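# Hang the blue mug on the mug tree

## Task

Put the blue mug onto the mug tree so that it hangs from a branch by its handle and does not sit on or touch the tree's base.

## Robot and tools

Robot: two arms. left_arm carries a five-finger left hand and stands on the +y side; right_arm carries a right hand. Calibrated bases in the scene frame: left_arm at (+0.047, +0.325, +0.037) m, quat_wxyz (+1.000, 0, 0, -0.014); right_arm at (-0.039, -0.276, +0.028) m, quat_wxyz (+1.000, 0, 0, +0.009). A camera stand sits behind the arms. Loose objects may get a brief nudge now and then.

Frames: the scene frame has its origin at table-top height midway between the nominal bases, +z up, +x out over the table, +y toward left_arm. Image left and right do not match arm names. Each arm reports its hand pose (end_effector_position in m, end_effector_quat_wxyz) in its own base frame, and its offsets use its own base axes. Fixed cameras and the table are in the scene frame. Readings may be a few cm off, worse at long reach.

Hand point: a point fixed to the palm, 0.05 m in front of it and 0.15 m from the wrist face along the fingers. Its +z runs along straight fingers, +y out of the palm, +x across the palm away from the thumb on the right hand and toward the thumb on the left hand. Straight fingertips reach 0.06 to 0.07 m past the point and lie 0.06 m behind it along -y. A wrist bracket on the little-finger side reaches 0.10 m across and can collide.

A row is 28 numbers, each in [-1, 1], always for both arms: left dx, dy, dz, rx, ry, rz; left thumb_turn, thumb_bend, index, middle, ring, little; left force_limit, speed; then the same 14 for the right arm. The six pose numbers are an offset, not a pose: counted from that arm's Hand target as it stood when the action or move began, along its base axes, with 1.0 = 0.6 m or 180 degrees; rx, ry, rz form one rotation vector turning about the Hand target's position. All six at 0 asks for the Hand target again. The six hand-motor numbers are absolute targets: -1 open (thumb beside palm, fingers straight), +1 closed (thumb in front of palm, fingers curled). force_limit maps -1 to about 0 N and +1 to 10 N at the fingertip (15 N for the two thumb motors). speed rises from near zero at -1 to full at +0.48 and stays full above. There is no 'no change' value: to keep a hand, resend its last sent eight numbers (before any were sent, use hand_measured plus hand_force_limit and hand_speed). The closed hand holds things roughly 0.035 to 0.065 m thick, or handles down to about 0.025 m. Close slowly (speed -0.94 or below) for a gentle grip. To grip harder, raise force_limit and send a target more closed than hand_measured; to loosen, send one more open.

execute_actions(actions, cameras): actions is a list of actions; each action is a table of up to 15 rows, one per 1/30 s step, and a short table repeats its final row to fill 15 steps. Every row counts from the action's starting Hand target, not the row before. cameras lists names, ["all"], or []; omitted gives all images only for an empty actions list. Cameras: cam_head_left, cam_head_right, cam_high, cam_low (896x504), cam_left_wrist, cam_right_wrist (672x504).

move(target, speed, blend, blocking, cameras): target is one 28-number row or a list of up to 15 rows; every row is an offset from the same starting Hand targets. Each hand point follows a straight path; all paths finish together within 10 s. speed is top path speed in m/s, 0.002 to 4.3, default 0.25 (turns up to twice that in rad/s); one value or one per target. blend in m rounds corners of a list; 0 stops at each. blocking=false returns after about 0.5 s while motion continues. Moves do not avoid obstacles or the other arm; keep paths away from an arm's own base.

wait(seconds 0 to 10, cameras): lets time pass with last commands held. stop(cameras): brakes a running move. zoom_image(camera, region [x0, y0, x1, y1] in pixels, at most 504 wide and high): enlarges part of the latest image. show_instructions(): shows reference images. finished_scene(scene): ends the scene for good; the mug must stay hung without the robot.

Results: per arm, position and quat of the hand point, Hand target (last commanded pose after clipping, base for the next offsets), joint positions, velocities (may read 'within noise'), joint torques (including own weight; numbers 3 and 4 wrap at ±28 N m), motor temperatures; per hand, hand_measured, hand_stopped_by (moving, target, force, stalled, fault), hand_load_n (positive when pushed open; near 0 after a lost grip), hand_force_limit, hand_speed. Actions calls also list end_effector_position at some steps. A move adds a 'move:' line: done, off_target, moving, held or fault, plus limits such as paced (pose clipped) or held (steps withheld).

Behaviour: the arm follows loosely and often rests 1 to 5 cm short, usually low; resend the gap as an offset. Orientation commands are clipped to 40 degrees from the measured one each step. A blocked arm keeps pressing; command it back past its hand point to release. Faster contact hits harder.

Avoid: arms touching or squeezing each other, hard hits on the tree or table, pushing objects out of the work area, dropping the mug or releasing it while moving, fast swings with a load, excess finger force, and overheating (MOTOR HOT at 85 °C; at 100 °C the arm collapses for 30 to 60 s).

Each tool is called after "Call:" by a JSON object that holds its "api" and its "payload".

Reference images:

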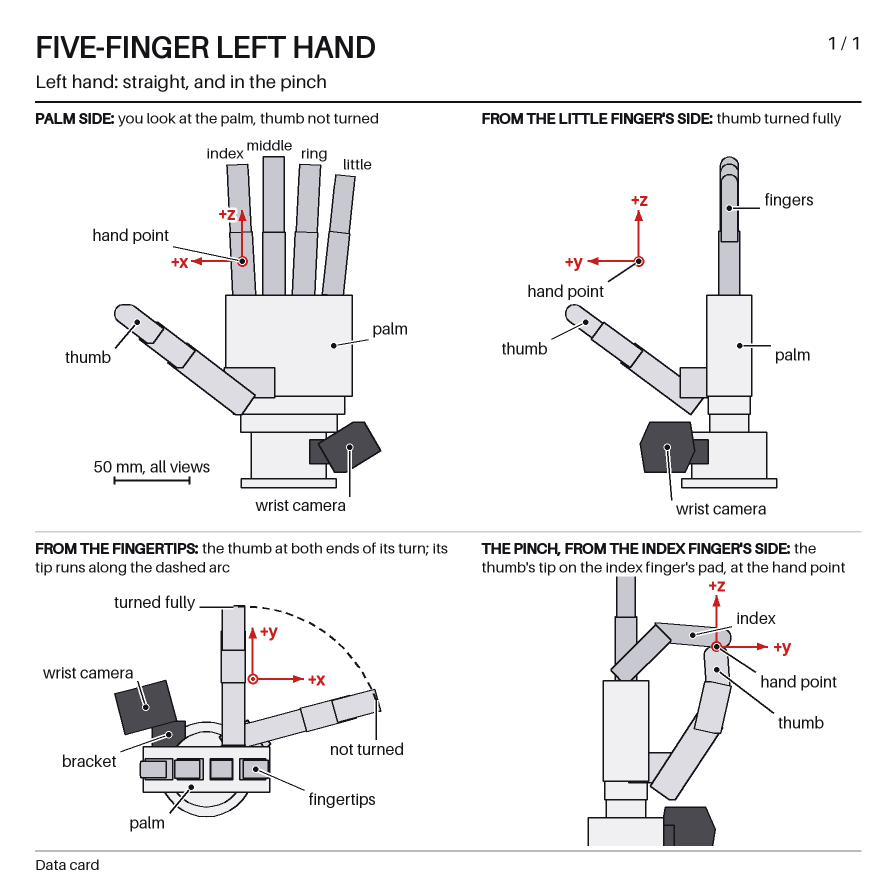

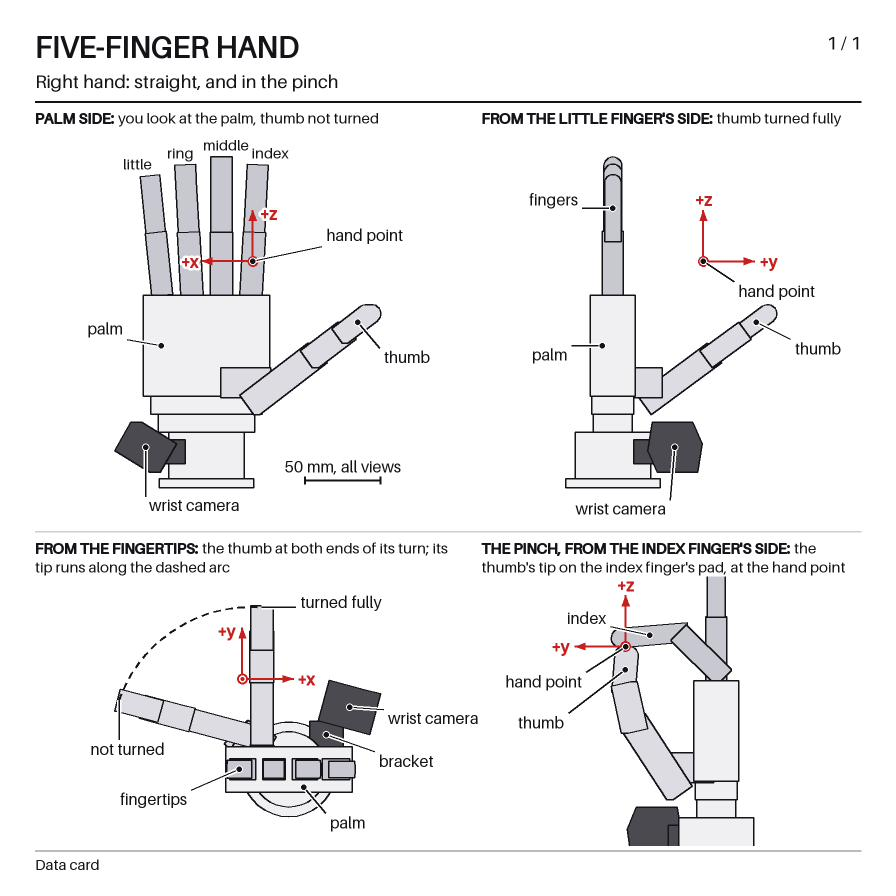

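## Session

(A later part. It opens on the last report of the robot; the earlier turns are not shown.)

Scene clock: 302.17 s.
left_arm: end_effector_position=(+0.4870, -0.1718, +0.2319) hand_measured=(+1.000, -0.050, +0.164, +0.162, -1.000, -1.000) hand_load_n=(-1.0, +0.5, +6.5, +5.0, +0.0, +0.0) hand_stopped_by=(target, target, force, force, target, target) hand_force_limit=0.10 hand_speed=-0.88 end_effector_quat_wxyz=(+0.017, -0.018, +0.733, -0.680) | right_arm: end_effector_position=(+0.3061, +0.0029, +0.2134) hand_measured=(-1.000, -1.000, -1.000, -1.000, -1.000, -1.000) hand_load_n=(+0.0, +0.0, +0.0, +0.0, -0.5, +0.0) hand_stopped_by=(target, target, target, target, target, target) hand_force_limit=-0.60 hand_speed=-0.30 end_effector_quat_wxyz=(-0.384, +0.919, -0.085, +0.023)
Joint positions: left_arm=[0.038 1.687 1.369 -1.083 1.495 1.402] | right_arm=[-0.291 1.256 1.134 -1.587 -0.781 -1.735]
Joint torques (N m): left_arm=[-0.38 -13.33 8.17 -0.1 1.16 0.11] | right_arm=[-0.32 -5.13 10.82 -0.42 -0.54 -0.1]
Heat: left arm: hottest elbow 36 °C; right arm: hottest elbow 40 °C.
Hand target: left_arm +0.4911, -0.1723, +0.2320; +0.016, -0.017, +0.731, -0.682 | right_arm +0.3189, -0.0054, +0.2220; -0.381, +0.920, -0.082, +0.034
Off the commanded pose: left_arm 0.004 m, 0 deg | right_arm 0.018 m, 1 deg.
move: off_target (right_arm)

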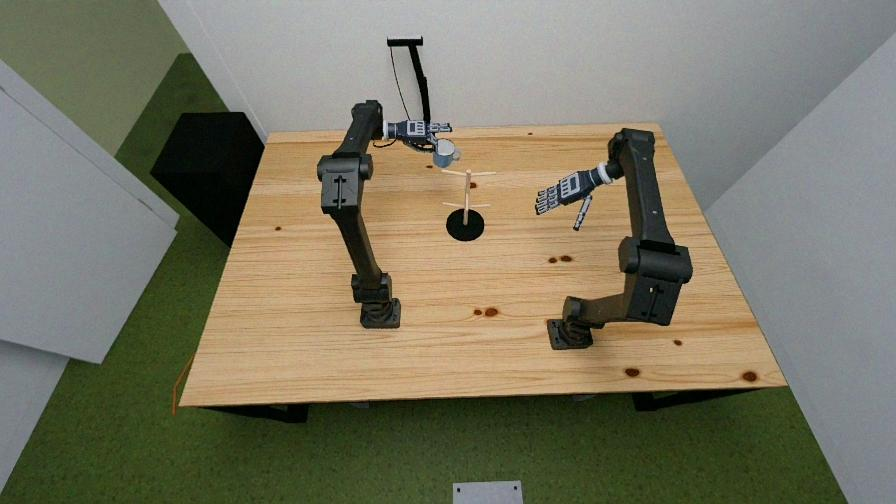

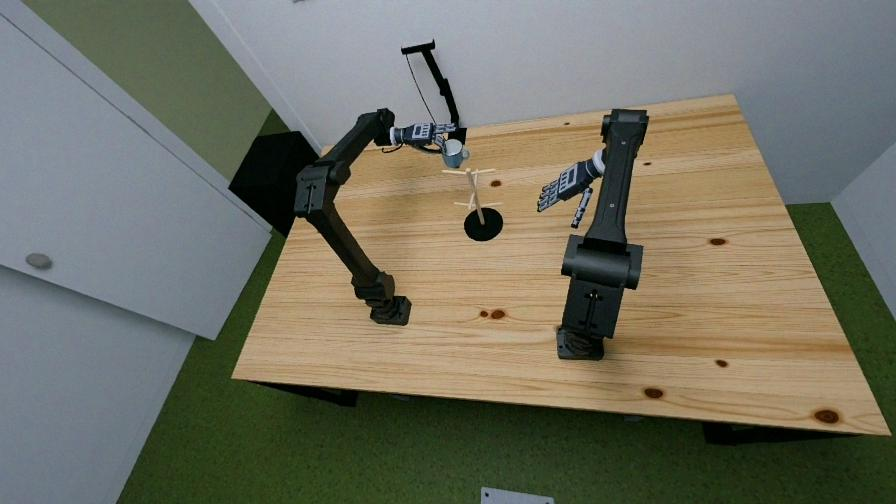

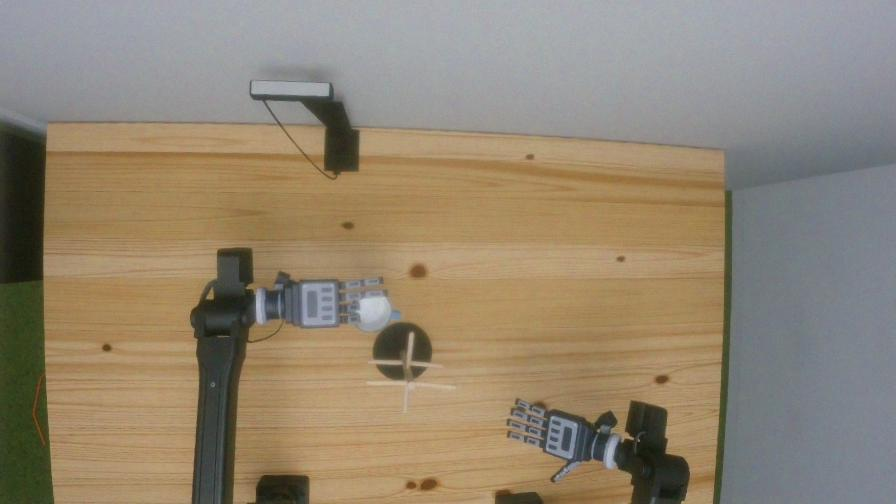

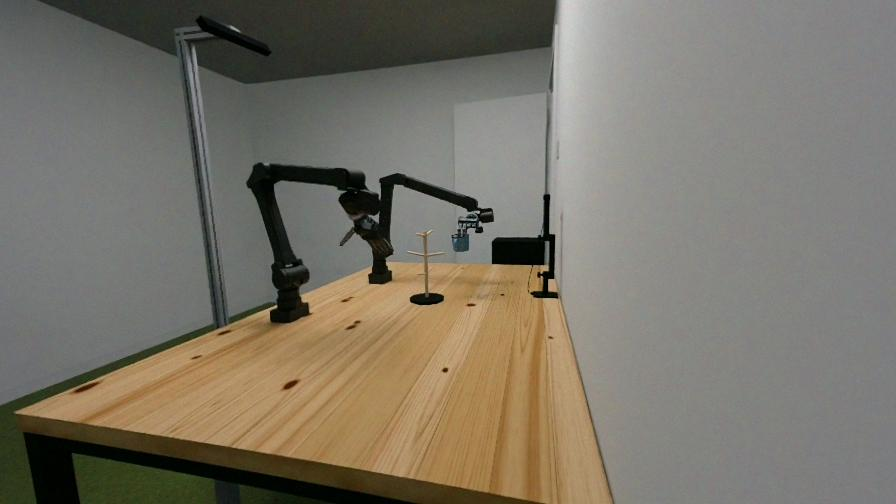

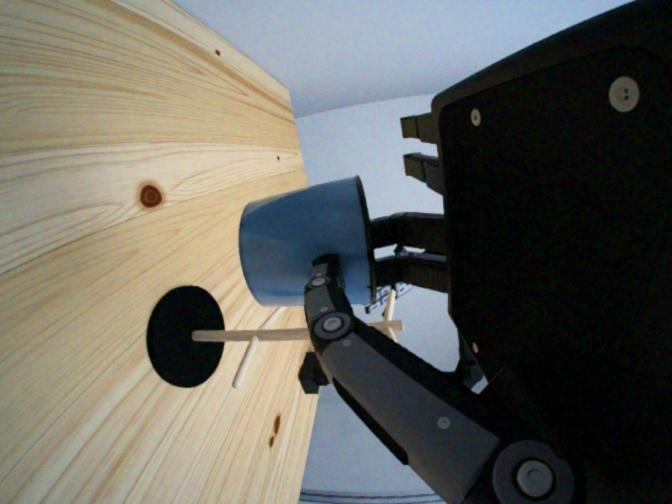

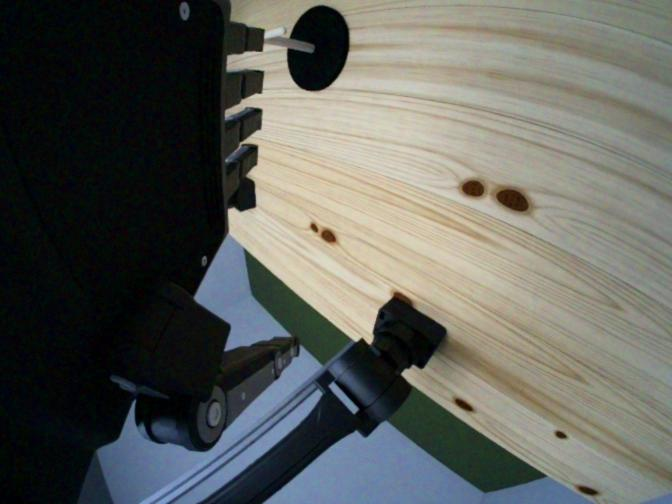

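Call:
{"api": "move", "payload": {"target": [0.0,-0.042,-0.06,0,0,0,1.0,-0.05,0.65,0.65,-1,-1,0.1,-0.88,0,0,0,0,0,0,-1,-1,-1,-1,-1,-1,-0.6,-0.3], "speed": 0.08, "cameras": ["cam_low","cam_head_left","cam_high","cam_head_right"]}}

Call:
{"api": "zoom_image", "payload": {"camera": "cam_low", "region": [400, 210, 480, 290]}}

Call:
{"api": "zoom_image", "payload": {"camera": "cam_head_left", "region": [420, 140, 500, 220]}}

Call:
{"api": "zoom_image", "payload": {"camera": "cam_high", "region": [340, 270, 480, 420]}}

Scene clock: 308.10 s.
left_arm: end_effector_position=(+0.4917, -0.1942, +0.1760) hand_measured=(+1.000, -0.050, +0.164, +0.162, -1.000, -1.000) hand_load_n=(-0.5, +0.5, +6.5, +5.0, -0.5, +0.0) hand_stopped_by=(target, target, force, force, target, target) hand_force_limit=0.10 hand_speed=-0.88 end_effector_quat_wxyz=(+0.001, -0.031, +0.733, -0.679) | right_arm: end_effector_position=(+0.3061, +0.0029, +0.2134) hand_measured=(-1.000, -1.000, -1.000, -1.000, -1.000, -1.000) hand_load_n=(+0.0, +0.0, +0.0, +0.0, +0.0, +0.0) hand_stopped_by=(target, target, target, target, target, target) hand_force_limit=-0.60 hand_speed=-0.30 end_effector_quat_wxyz=(-0.384, +0.919, -0.085, +0.023)
Joint positions: left_arm=[-0.007 1.711 1.208 -0.495 1.478 0.955] | right_arm=[-0.291 1.256 1.134 -1.587 -0.781 -1.735]
Joint torques (N m): left_arm=[-0.97 -17.08 7.19 1.09 0.94 -0.09] | right_arm=[-0.26 -4.66 10.76 -0.44 -0.54 -0.11]
Heat: left arm: hottest elbow 36 °C; right arm: hottest elbow 40 °C.
Hand target: left_arm +0.4912, -0.1975, +0.1959; +0.016, -0.017, +0.731, -0.682 | right_arm +0.3189, -0.0054, +0.2220; -0.381, +0.920, -0.082, +0.034
Off the commanded pose: left_arm 0.020 m, 2 deg | right_arm 0.018 m, 1 deg.
move: off_target (left_arm, right_arm)
Images, in order (width x height): cam_head_left 896x504, cam_head_right 896x504, cam_high 896x504, cam_low 896x504.

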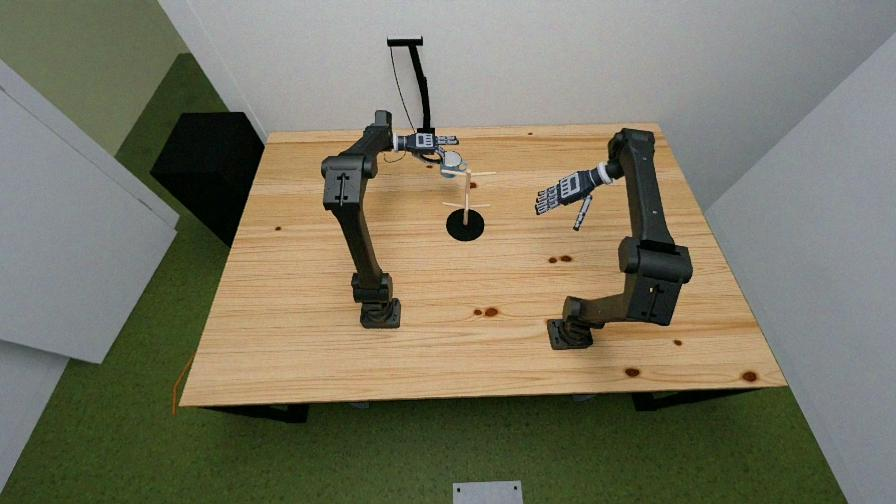

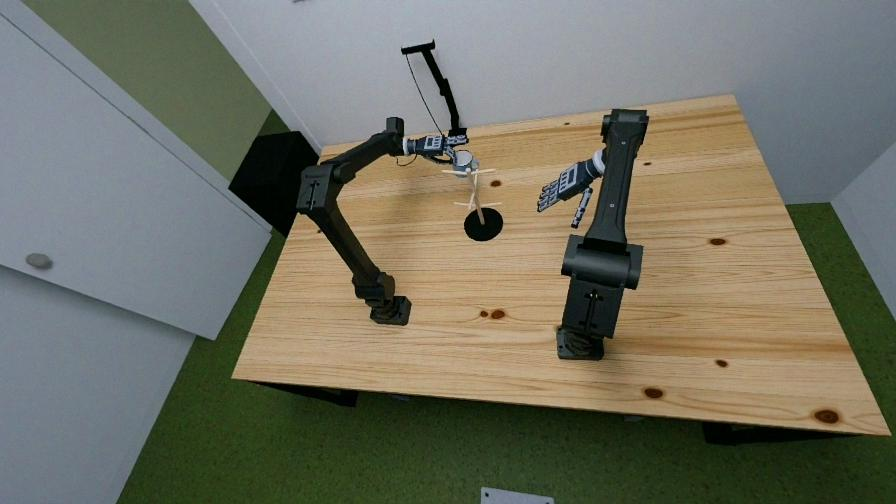

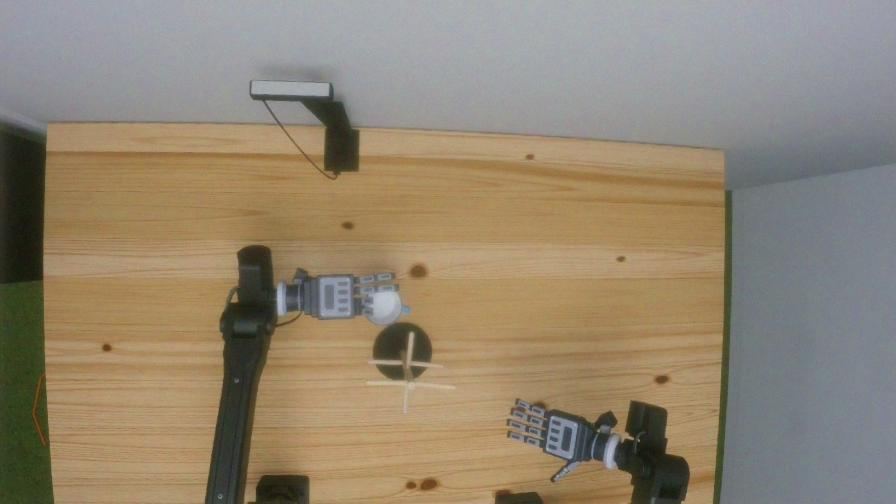

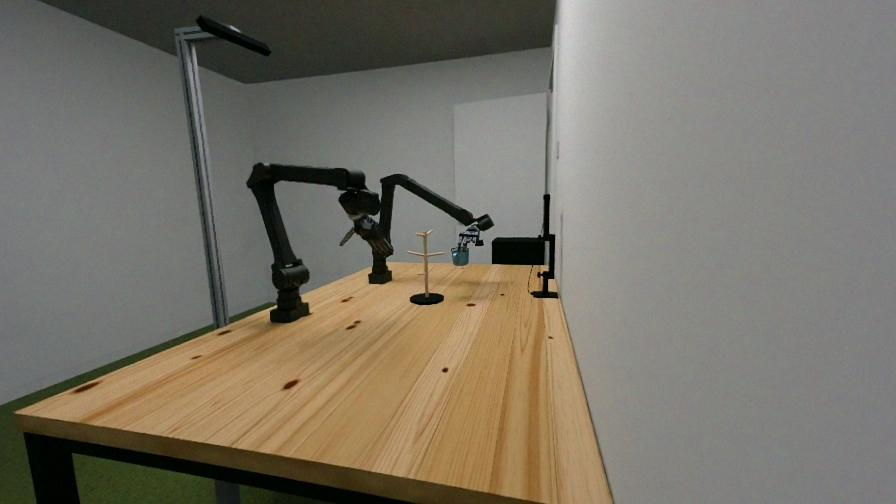

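Scaled by 6.300 from the camera's 896x504 image, which has a finer 1280x720 frame.

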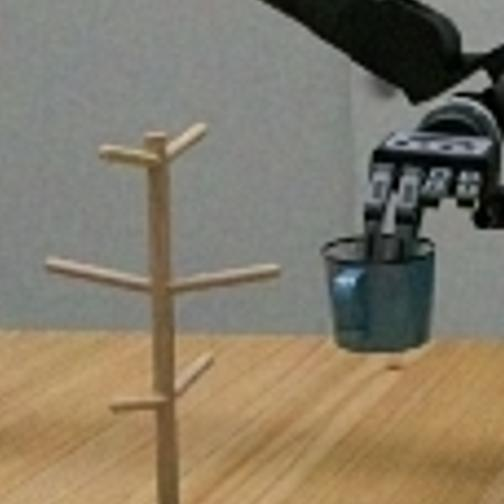

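Scaled by 6.300 from the camera's 896x504 image, which has a finer 1280x720 frame.

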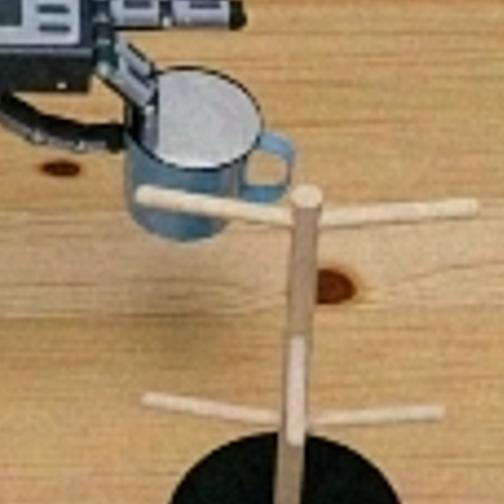

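Scaled by 3.360 from the camera's 896x504 image, which has a finer 1280x720 frame.

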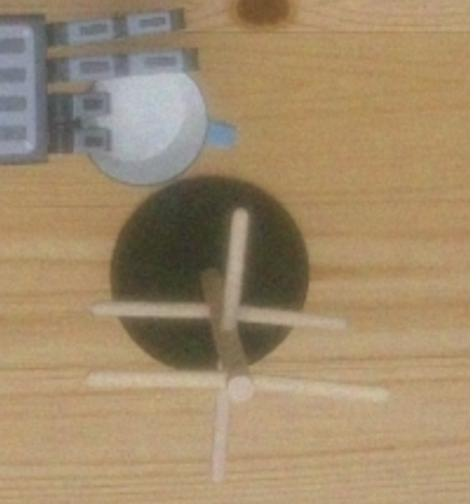

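Call:
{"api": "move", "payload": {"target": [0.0,-0.015,0.02,0,0,0,1.0,-0.05,0.65,0.65,-1,-1,0.1,-0.88,0,0,0,0,0,0,-1,-1,-1,-1,-1,-1,-0.6,-0.3], "speed": 0.06, "cameras": ["cam_low","cam_head_left","cam_high"]}}

Call:
{"api": "zoom_image", "payload": {"camera": "cam_low", "region": [400, 210, 480, 290]}}

Call:
{"api": "zoom_image", "payload": {"camera": "cam_high", "region": [380, 280, 460, 360]}}

Scene clock: 311.33 s.
left_arm: end_effector_position=(+0.4928, -0.2015, +0.1881) hand_measured=(+1.000, -0.050, +0.164, +0.162, -1.000, -1.000) hand_load_n=(-1.0, +0.5, +6.5, +5.0, +0.0, -0.5) hand_stopped_by=(target, target, force, force, target, target) hand_force_limit=0.10 hand_speed=-0.88 end_effector_quat_wxyz=(+0.002, -0.032, +0.734, -0.679) | right_arm: end_effector_position=(+0.3061, +0.0029, +0.2134) hand_measured=(-1.000, -1.000, -1.000, -1.000, -1.000, -1.000) hand_load_n=(-0.5, +0.0, +0.0, +0.0, +0.0, +0.0) hand_stopped_by=(target, target, target, target, target, target) hand_force_limit=-0.60 hand_speed=-0.30 end_effector_quat_wxyz=(-0.384, +0.919, -0.085, +0.023)
Joint positions: left_arm=[-0.021 1.686 1.193 -0.373 1.467 0.82] | right_arm=[-0.291 1.256 1.134 -1.587 -0.781 -1.735]
Joint torques (N m): left_arm=[-1.2 -16.79 7.32 1.21 0.85 -0.07] | right_arm=[-0.38 -4.78 10.74 -0.49 -0.53 -0.14]
Heat: left arm: hottest elbow 36 °C; right arm: hottest elbow 40 °C.
Hand target: left_arm +0.4913, -0.2064, +0.2080; +0.016, -0.017, +0.731, -0.682 | right_arm +0.3189, -0.0054, +0.2220; -0.381, +0.920, -0.082, +0.034
Off the commanded pose: left_arm 0.021 m, 2 deg | right_arm 0.018 m, 1 deg.
move: off_target (left_arm, right_arm)
Images, in order (width x height): cam_head_left 896x504, cam_high 896x504, cam_low 896x504.

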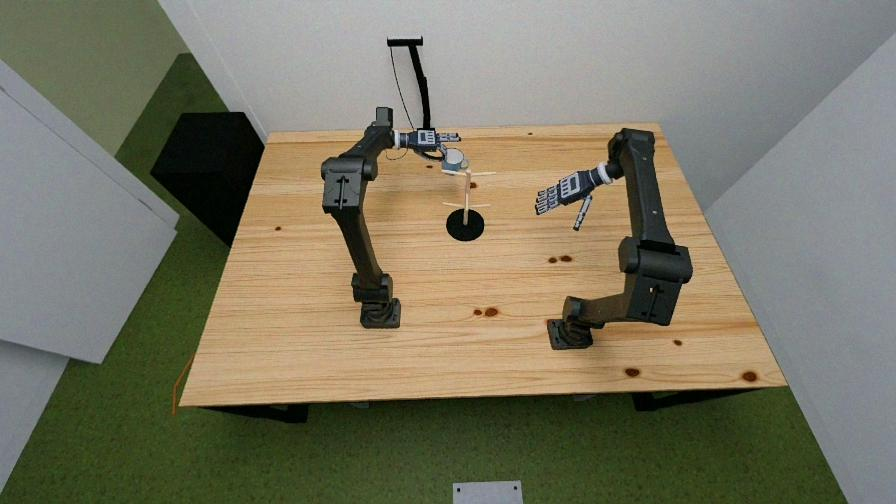

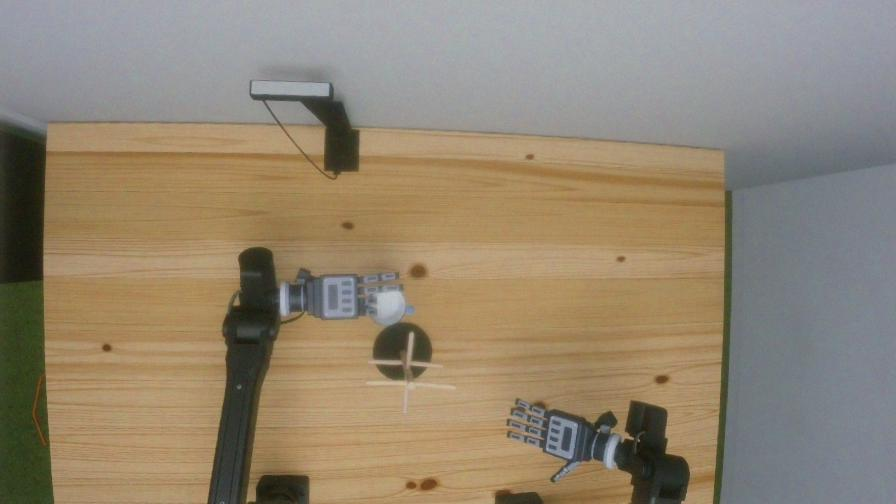

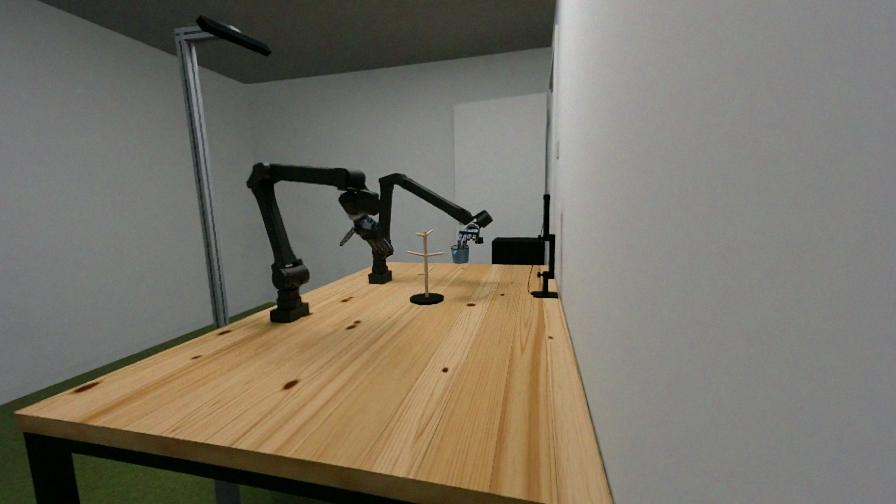

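Scaled by 6.300 from the camera's 896x504 image, which has a finer 1280x720 frame.

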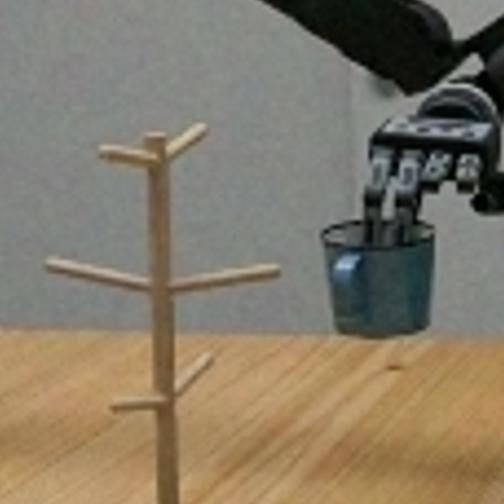

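Scaled by 6.300 from the camera's 896x504 image, which has a finer 1280x720 frame.

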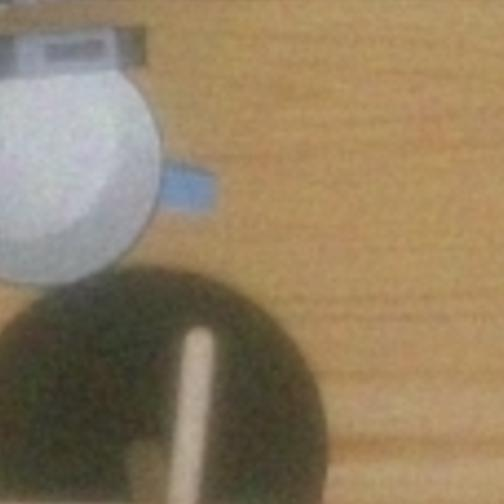

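Call:
{"api": "move", "payload": {"target": [-0.045,-0.009,0.0,0,0,0,1.0,-0.05,0.65,0.65,-1,-1,0.1,-0.88,0,0,0,0,0,0,-1,-1,-1,-1,-1,-1,-0.6,-0.3], "speed": 0.05, "cameras": ["cam_low","cam_head_left","cam_high"]}}

Call:
{"api": "zoom_image", "payload": {"camera": "cam_low", "region": [400, 210, 480, 290]}}

Call:
{"api": "zoom_image", "payload": {"camera": "cam_high", "region": [380, 280, 460, 360]}}

Call:
{"api": "zoom_image", "payload": {"camera": "cam_head_left", "region": [430, 130, 500, 200]}}

Scene clock: 315.23 s.
left_arm: end_effector_position=(+0.4658, -0.2071, +0.1895) hand_measured=(+1.000, -0.050, +0.164, +0.162, -1.000, -1.000) hand_load_n=(-0.5, +0.5, +6.5, +4.5, +0.0, +0.0) hand_stopped_by=(target, target, force, force, target, target) hand_force_limit=0.10 hand_speed=-0.88 end_effector_quat_wxyz=(+0.002, -0.033, +0.734, -0.679) | right_arm: end_effector_position=(+0.3061, +0.0029, +0.2134) hand_measured=(-1.000, -1.000, -1.000, -1.000, -1.000, -1.000) hand_load_n=(+0.0, +0.0, +0.0, +0.0, +0.0, +0.0) hand_stopped_by=(target, target, target, target, target, target) hand_force_limit=-0.60 hand_speed=-0.30 end_effector_quat_wxyz=(-0.384, +0.919, -0.085, +0.023)
Joint positions: left_arm=[-0.033 1.614 1.092 -0.25 1.457 0.728] | right_arm=[-0.291 1.256 1.134 -1.587 -0.781 -1.735]
Joint torques (N m): left_arm=[-1.08 -15.56 7.32 1.33 0.8 -0.08] | right_arm=[-0.73 -4.6 10.63 -0.55 -0.5 -0.13]
Heat: left arm: hottest elbow 36 °C; right arm: hottest elbow 40 °C.
Hand target: left_arm +0.4643, -0.2118, +0.2080; +0.016, -0.017, +0.731, -0.682 | right_arm +0.3189, -0.0054, +0.2220; -0.381, +0.920, -0.082, +0.034
Off the commanded pose: left_arm 0.019 m, 2 deg | right_arm 0.018 m, 1 deg.
move: off_target (left_arm, right_arm)
Images, in order (width x height): cam_head_left 896x504, cam_high 896x504, cam_low 896x504.

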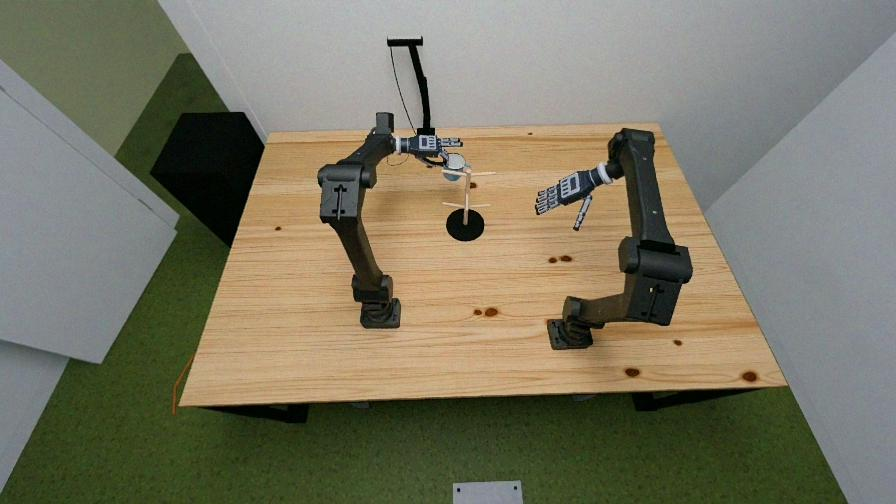

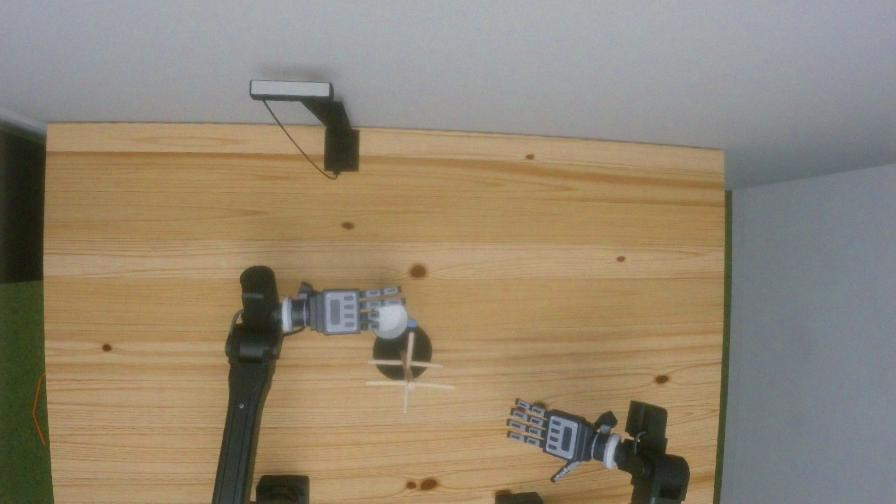

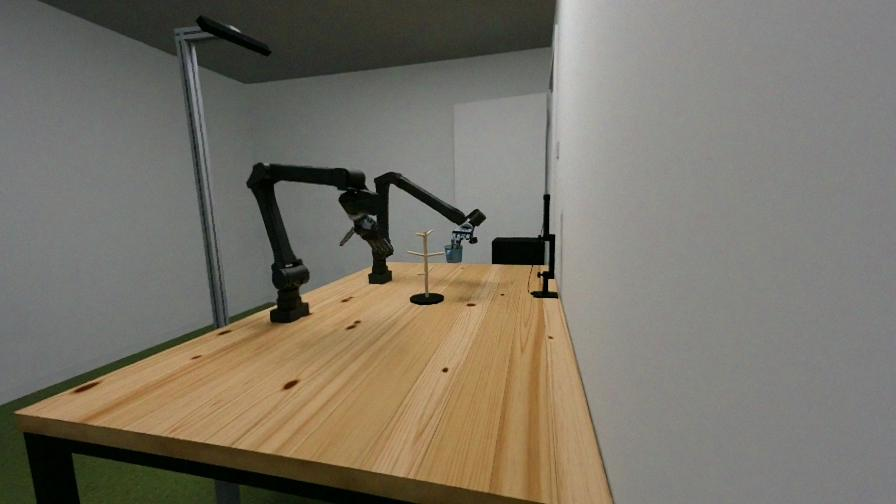

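Scaled by 6.300 from the camera's 896x504 image, which has a finer 1280x720 frame.

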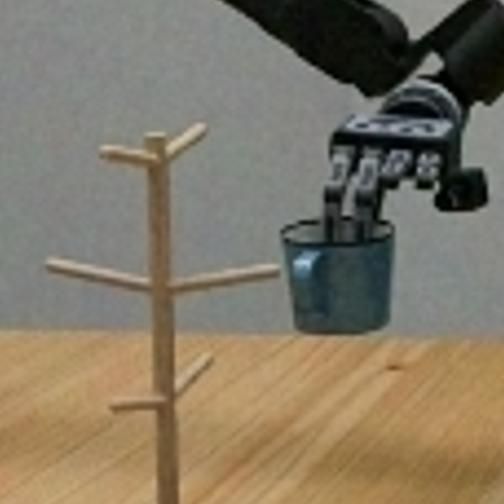

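Scaled by 6.300 from the camera's 896x504 image, which has a finer 1280x720 frame.

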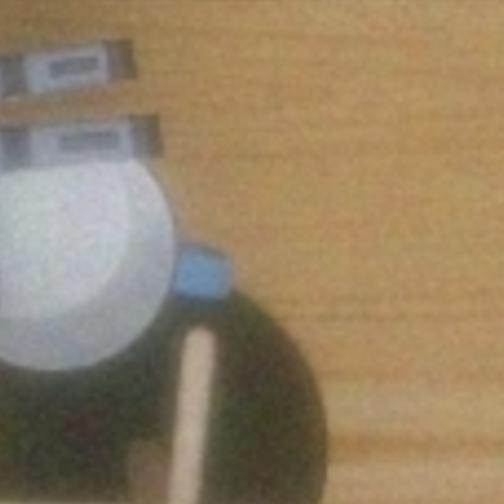

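Scaled by 7.200 from the camera's 896x504 image, which has a finer 1280x720 frame.

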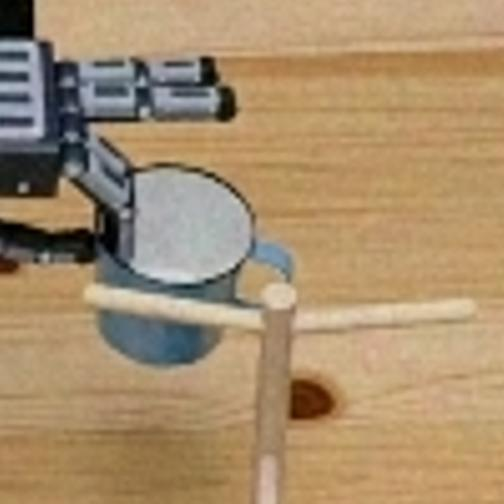

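Call:
{"api": "move", "payload": {"target": [-0.083,0.0,0.0,0,0,0,1.0,-0.05,0.65,0.65,-1,-1,0.1,-0.88,0,0,0,0,0,0,-1,-1,-1,-1,-1,-1,-0.6,-0.3], "speed": 0.04, "cameras": ["cam_low","cam_head_left","cam_high"]}}

Call:
{"api": "zoom_image", "payload": {"camera": "cam_low", "region": [400, 210, 480, 290]}}

Call:
{"api": "zoom_image", "payload": {"camera": "cam_high", "region": [380, 290, 460, 370]}}

Call:
{"api": "zoom_image", "payload": {"camera": "cam_head_left", "region": [430, 130, 500, 200]}}

Scene clock: 319.10 s.
left_arm: end_effector_position=(+0.4159, -0.2073, +0.1923) hand_measured=(+1.000, -0.050, +0.164, +0.162, -1.000, -1.000) hand_load_n=(-0.5, +0.5, +6.5, +5.0, +0.0, +0.0) hand_stopped_by=(target, target, force, force, target, target) hand_force_limit=0.10 hand_speed=-0.88 end_effector_quat_wxyz=(+0.005, -0.033, +0.733, -0.679) | right_arm: end_effector_position=(+0.3061, +0.0029, +0.2134) hand_measured=(-1.000, -1.000, -1.000, -1.000, -1.000, -1.000) hand_load_n=(+0.0, +0.0, +0.0, +0.0, +0.0, +0.0) hand_stopped_by=(target, target, target, target, target, target) hand_force_limit=-0.60 hand_speed=-0.30 end_effector_quat_wxyz=(-0.384, +0.919, -0.085, +0.023)
Joint positions: left_arm=[-0.037 1.486 0.939 -0.172 1.453 0.677] | right_arm=[-0.291 1.256 1.134 -1.587 -0.781 -1.735]
Joint torques (N m): left_arm=[-1.08 -13.27 7.28 1.33 0.74 -0.04] | right_arm=[-0.21 -4.84 10.71 -0.46 -0.53 -0.11]
Heat: left arm: hottest elbow 36 °C; right arm: hottest elbow 40 °C.
Hand target: left_arm +0.4144, -0.2118, +0.2079; +0.016, -0.017, +0.731, -0.682 | right_arm +0.3189, -0.0054, +0.2220; -0.381, +0.920, -0.082, +0.034
Off the commanded pose: left_arm 0.016 m, 2 deg | right_arm 0.018 m, 1 deg.
move: off_target (left_arm, right_arm)
Images, in order (width x height): cam_head_left 896x504, cam_high 896x504, cam_low 896x504.

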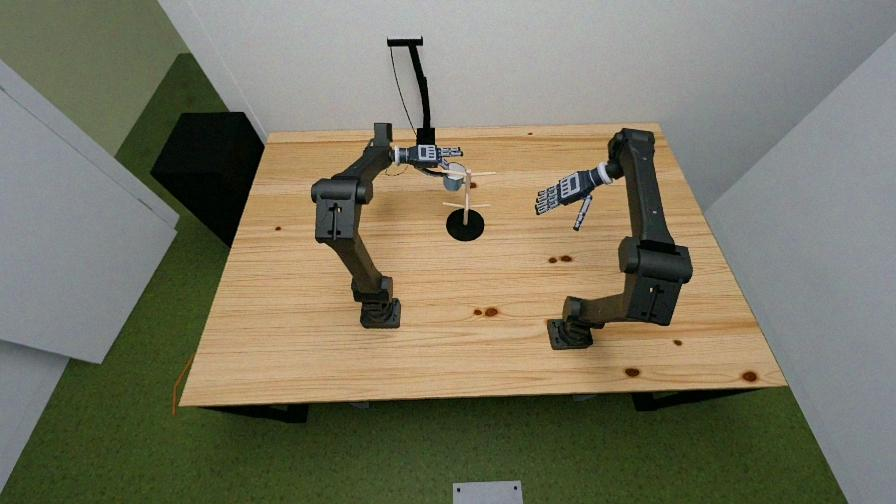

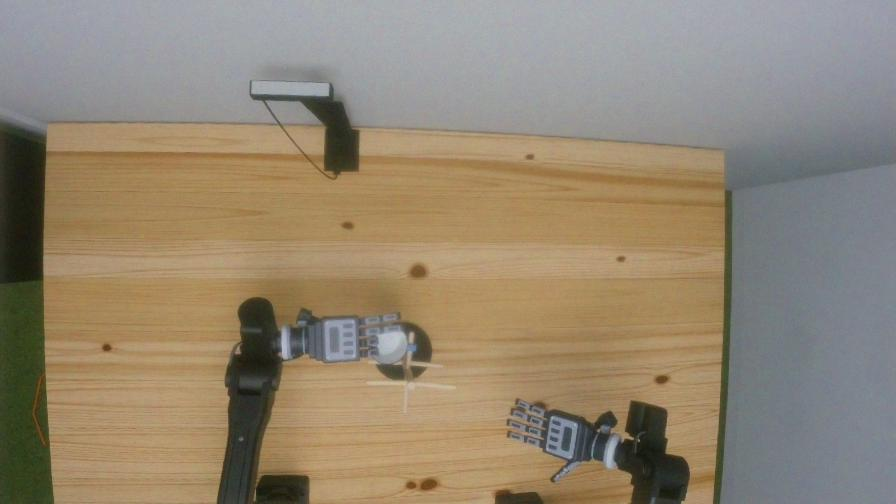

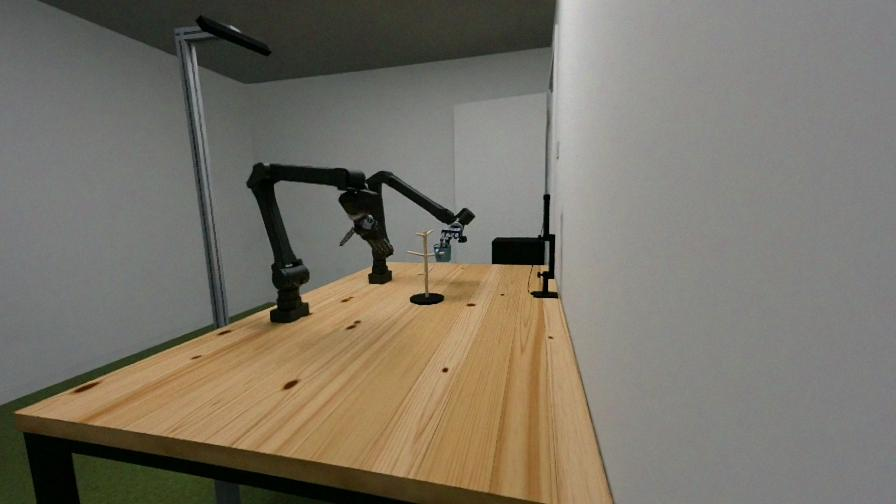

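Scaled by 6.300 from the camera's 896x504 image, which has a finer 1280x720 frame.

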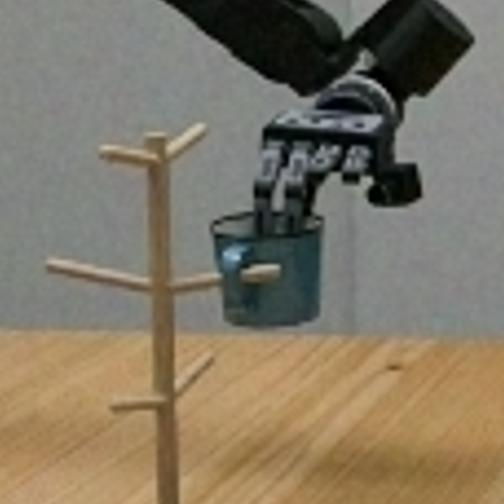

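Scaled by 6.300 from the camera's 896x504 image, which has a finer 1280x720 frame.

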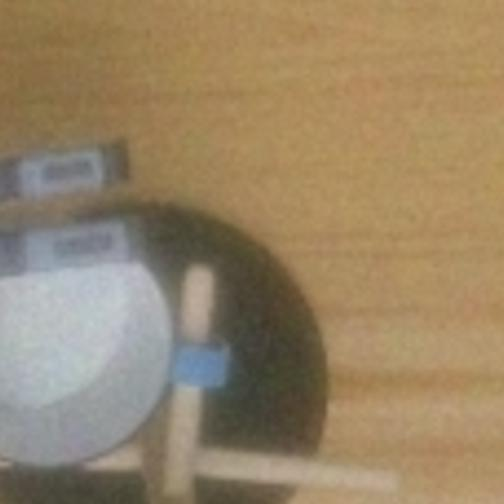

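Scaled by 7.200 from the camera's 896x504 image, which has a finer 1280x720 frame.

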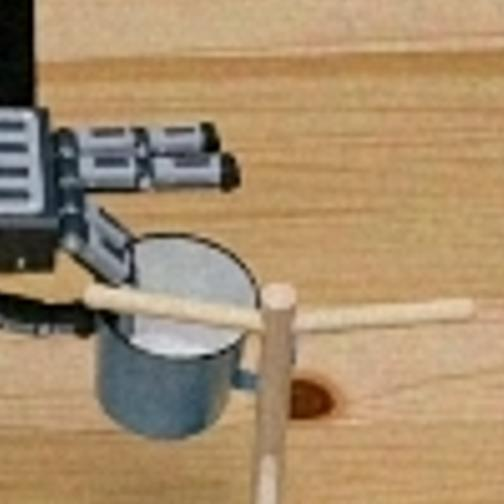

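Call:
{"api": "move", "payload": {"target": [0,0.0,-0.027,0,0,0,1.0,-0.05,0.65,0.65,-1,-1,0.1,-0.88,0,0,0,0,0,0,-1,-1,-1,-1,-1,-1,-0.6,-0.3], "speed": 0.03, "cameras": ["cam_low","cam_head_left","cam_high"]}}

Call:
{"api": "zoom_image", "payload": {"camera": "cam_low", "region": [400, 210, 480, 290]}}

Call:
{"api": "zoom_image", "payload": {"camera": "cam_head_left", "region": [430, 130, 500, 200]}}

Scene clock: 321.40 s.
left_arm: end_effector_position=(+0.4143, -0.2073, +0.1857) hand_measured=(+1.000, -0.050, +0.164, +0.162, -1.000, -1.000) hand_load_n=(-0.5, +0.5, +6.5, +4.5, +0.0, +0.0) hand_stopped_by=(target, target, force, force, target, target) hand_force_limit=0.10 hand_speed=-0.88 end_effector_quat_wxyz=(+0.013, -0.025, +0.732, -0.680) | right_arm: end_effector_position=(+0.3061, +0.0029, +0.2134) hand_measured=(-1.000, -1.000, -1.000, -1.000, -1.000, -1.000) hand_load_n=(-0.5, +0.0, +0.0, +0.0, +0.0, +0.0) hand_stopped_by=(target, target, target, target, target, target) hand_force_limit=-0.60 hand_speed=-0.30 end_effector_quat_wxyz=(-0.384, +0.919, -0.085, +0.023)
Joint positions: left_arm=[-0.037 1.486 0.913 -0.11 1.453 0.665] | right_arm=[-0.291 1.256 1.134 -1.587 -0.781 -1.735]
Joint torques (N m): left_arm=[-1.26 -11.22 7.15 1.37 0.72 -0.07] | right_arm=[-0.03 -4.95 10.78 -0.49 -0.54 -0.11]
Heat: left arm: hottest elbow 36 °C; right arm: hottest elbow 40 °C.
Hand target: left_arm +0.4145, -0.2118, +0.1917; +0.016, -0.017, +0.731, -0.682 | right_arm +0.3189, -0.0054, +0.2220; -0.381, +0.920, -0.082, +0.034
Off the commanded pose: left_arm 0.007 m, 1 deg | right_arm 0.018 m, 1 deg.
move: off_target (right_arm)
Images, in order (width x height): cam_head_left 896x504, cam_high 896x504, cam_low 896x504.

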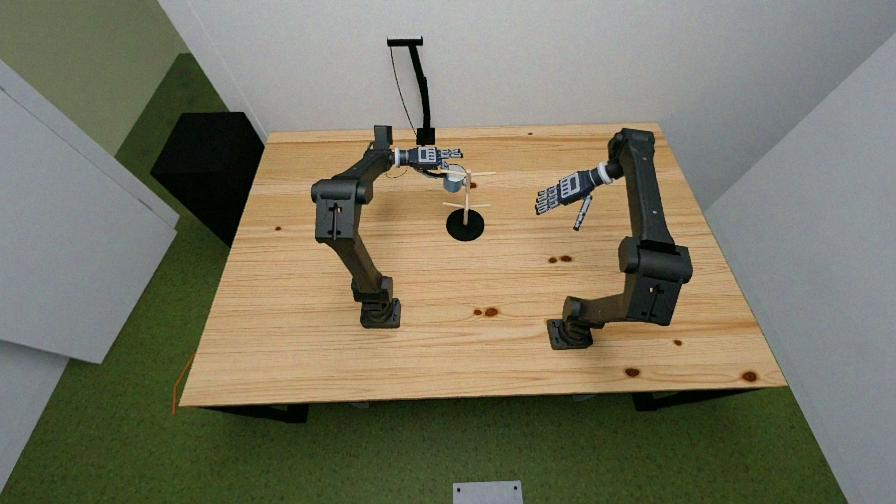

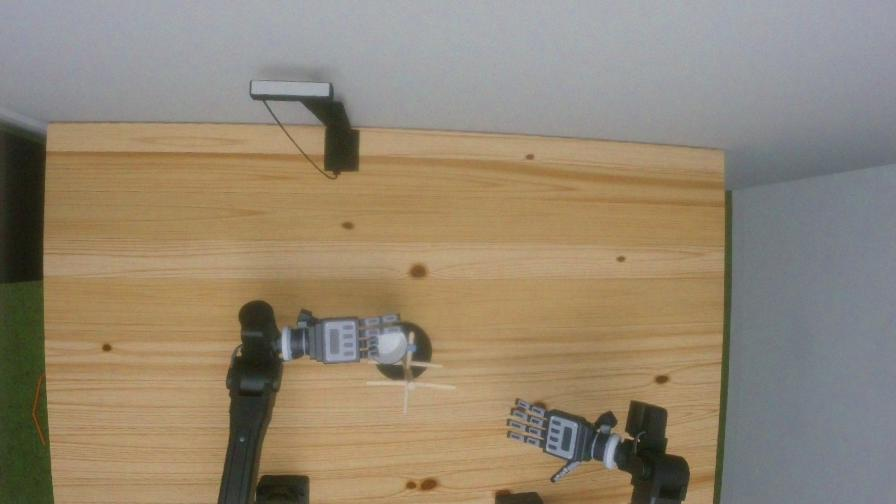

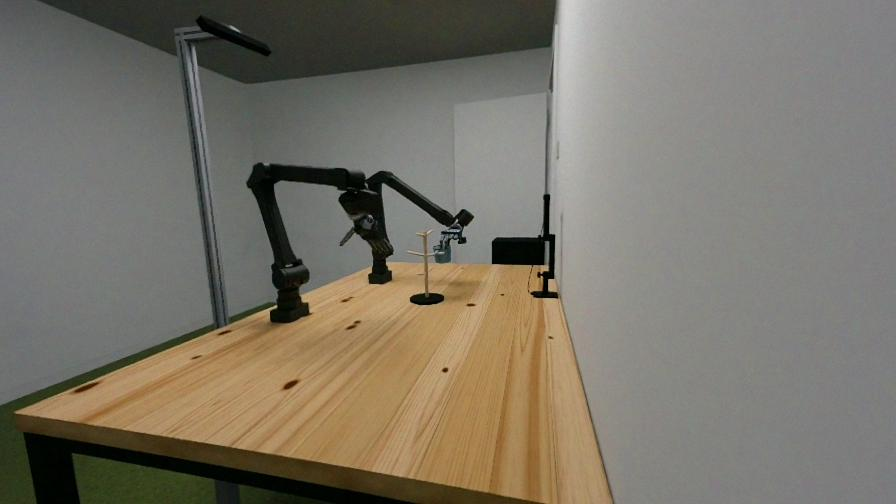

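Scaled by 6.300 from the camera's 896x504 image, which has a finer 1280x720 frame.

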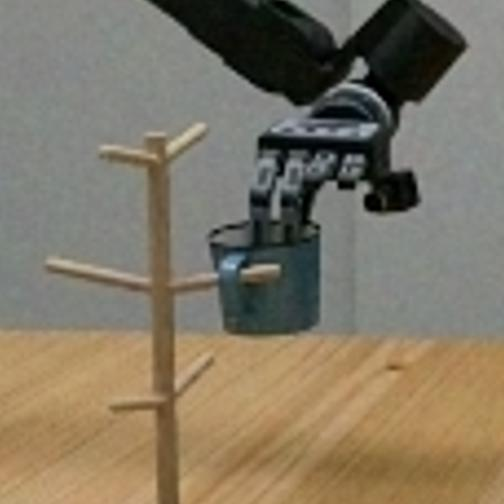

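Scaled by 7.200 from the camera's 896x504 image, which has a finer 1280x720 frame.

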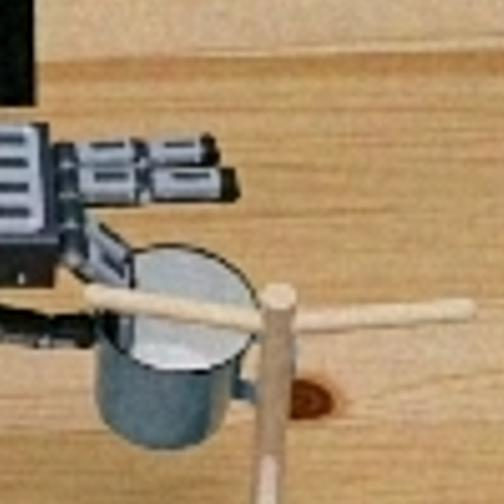

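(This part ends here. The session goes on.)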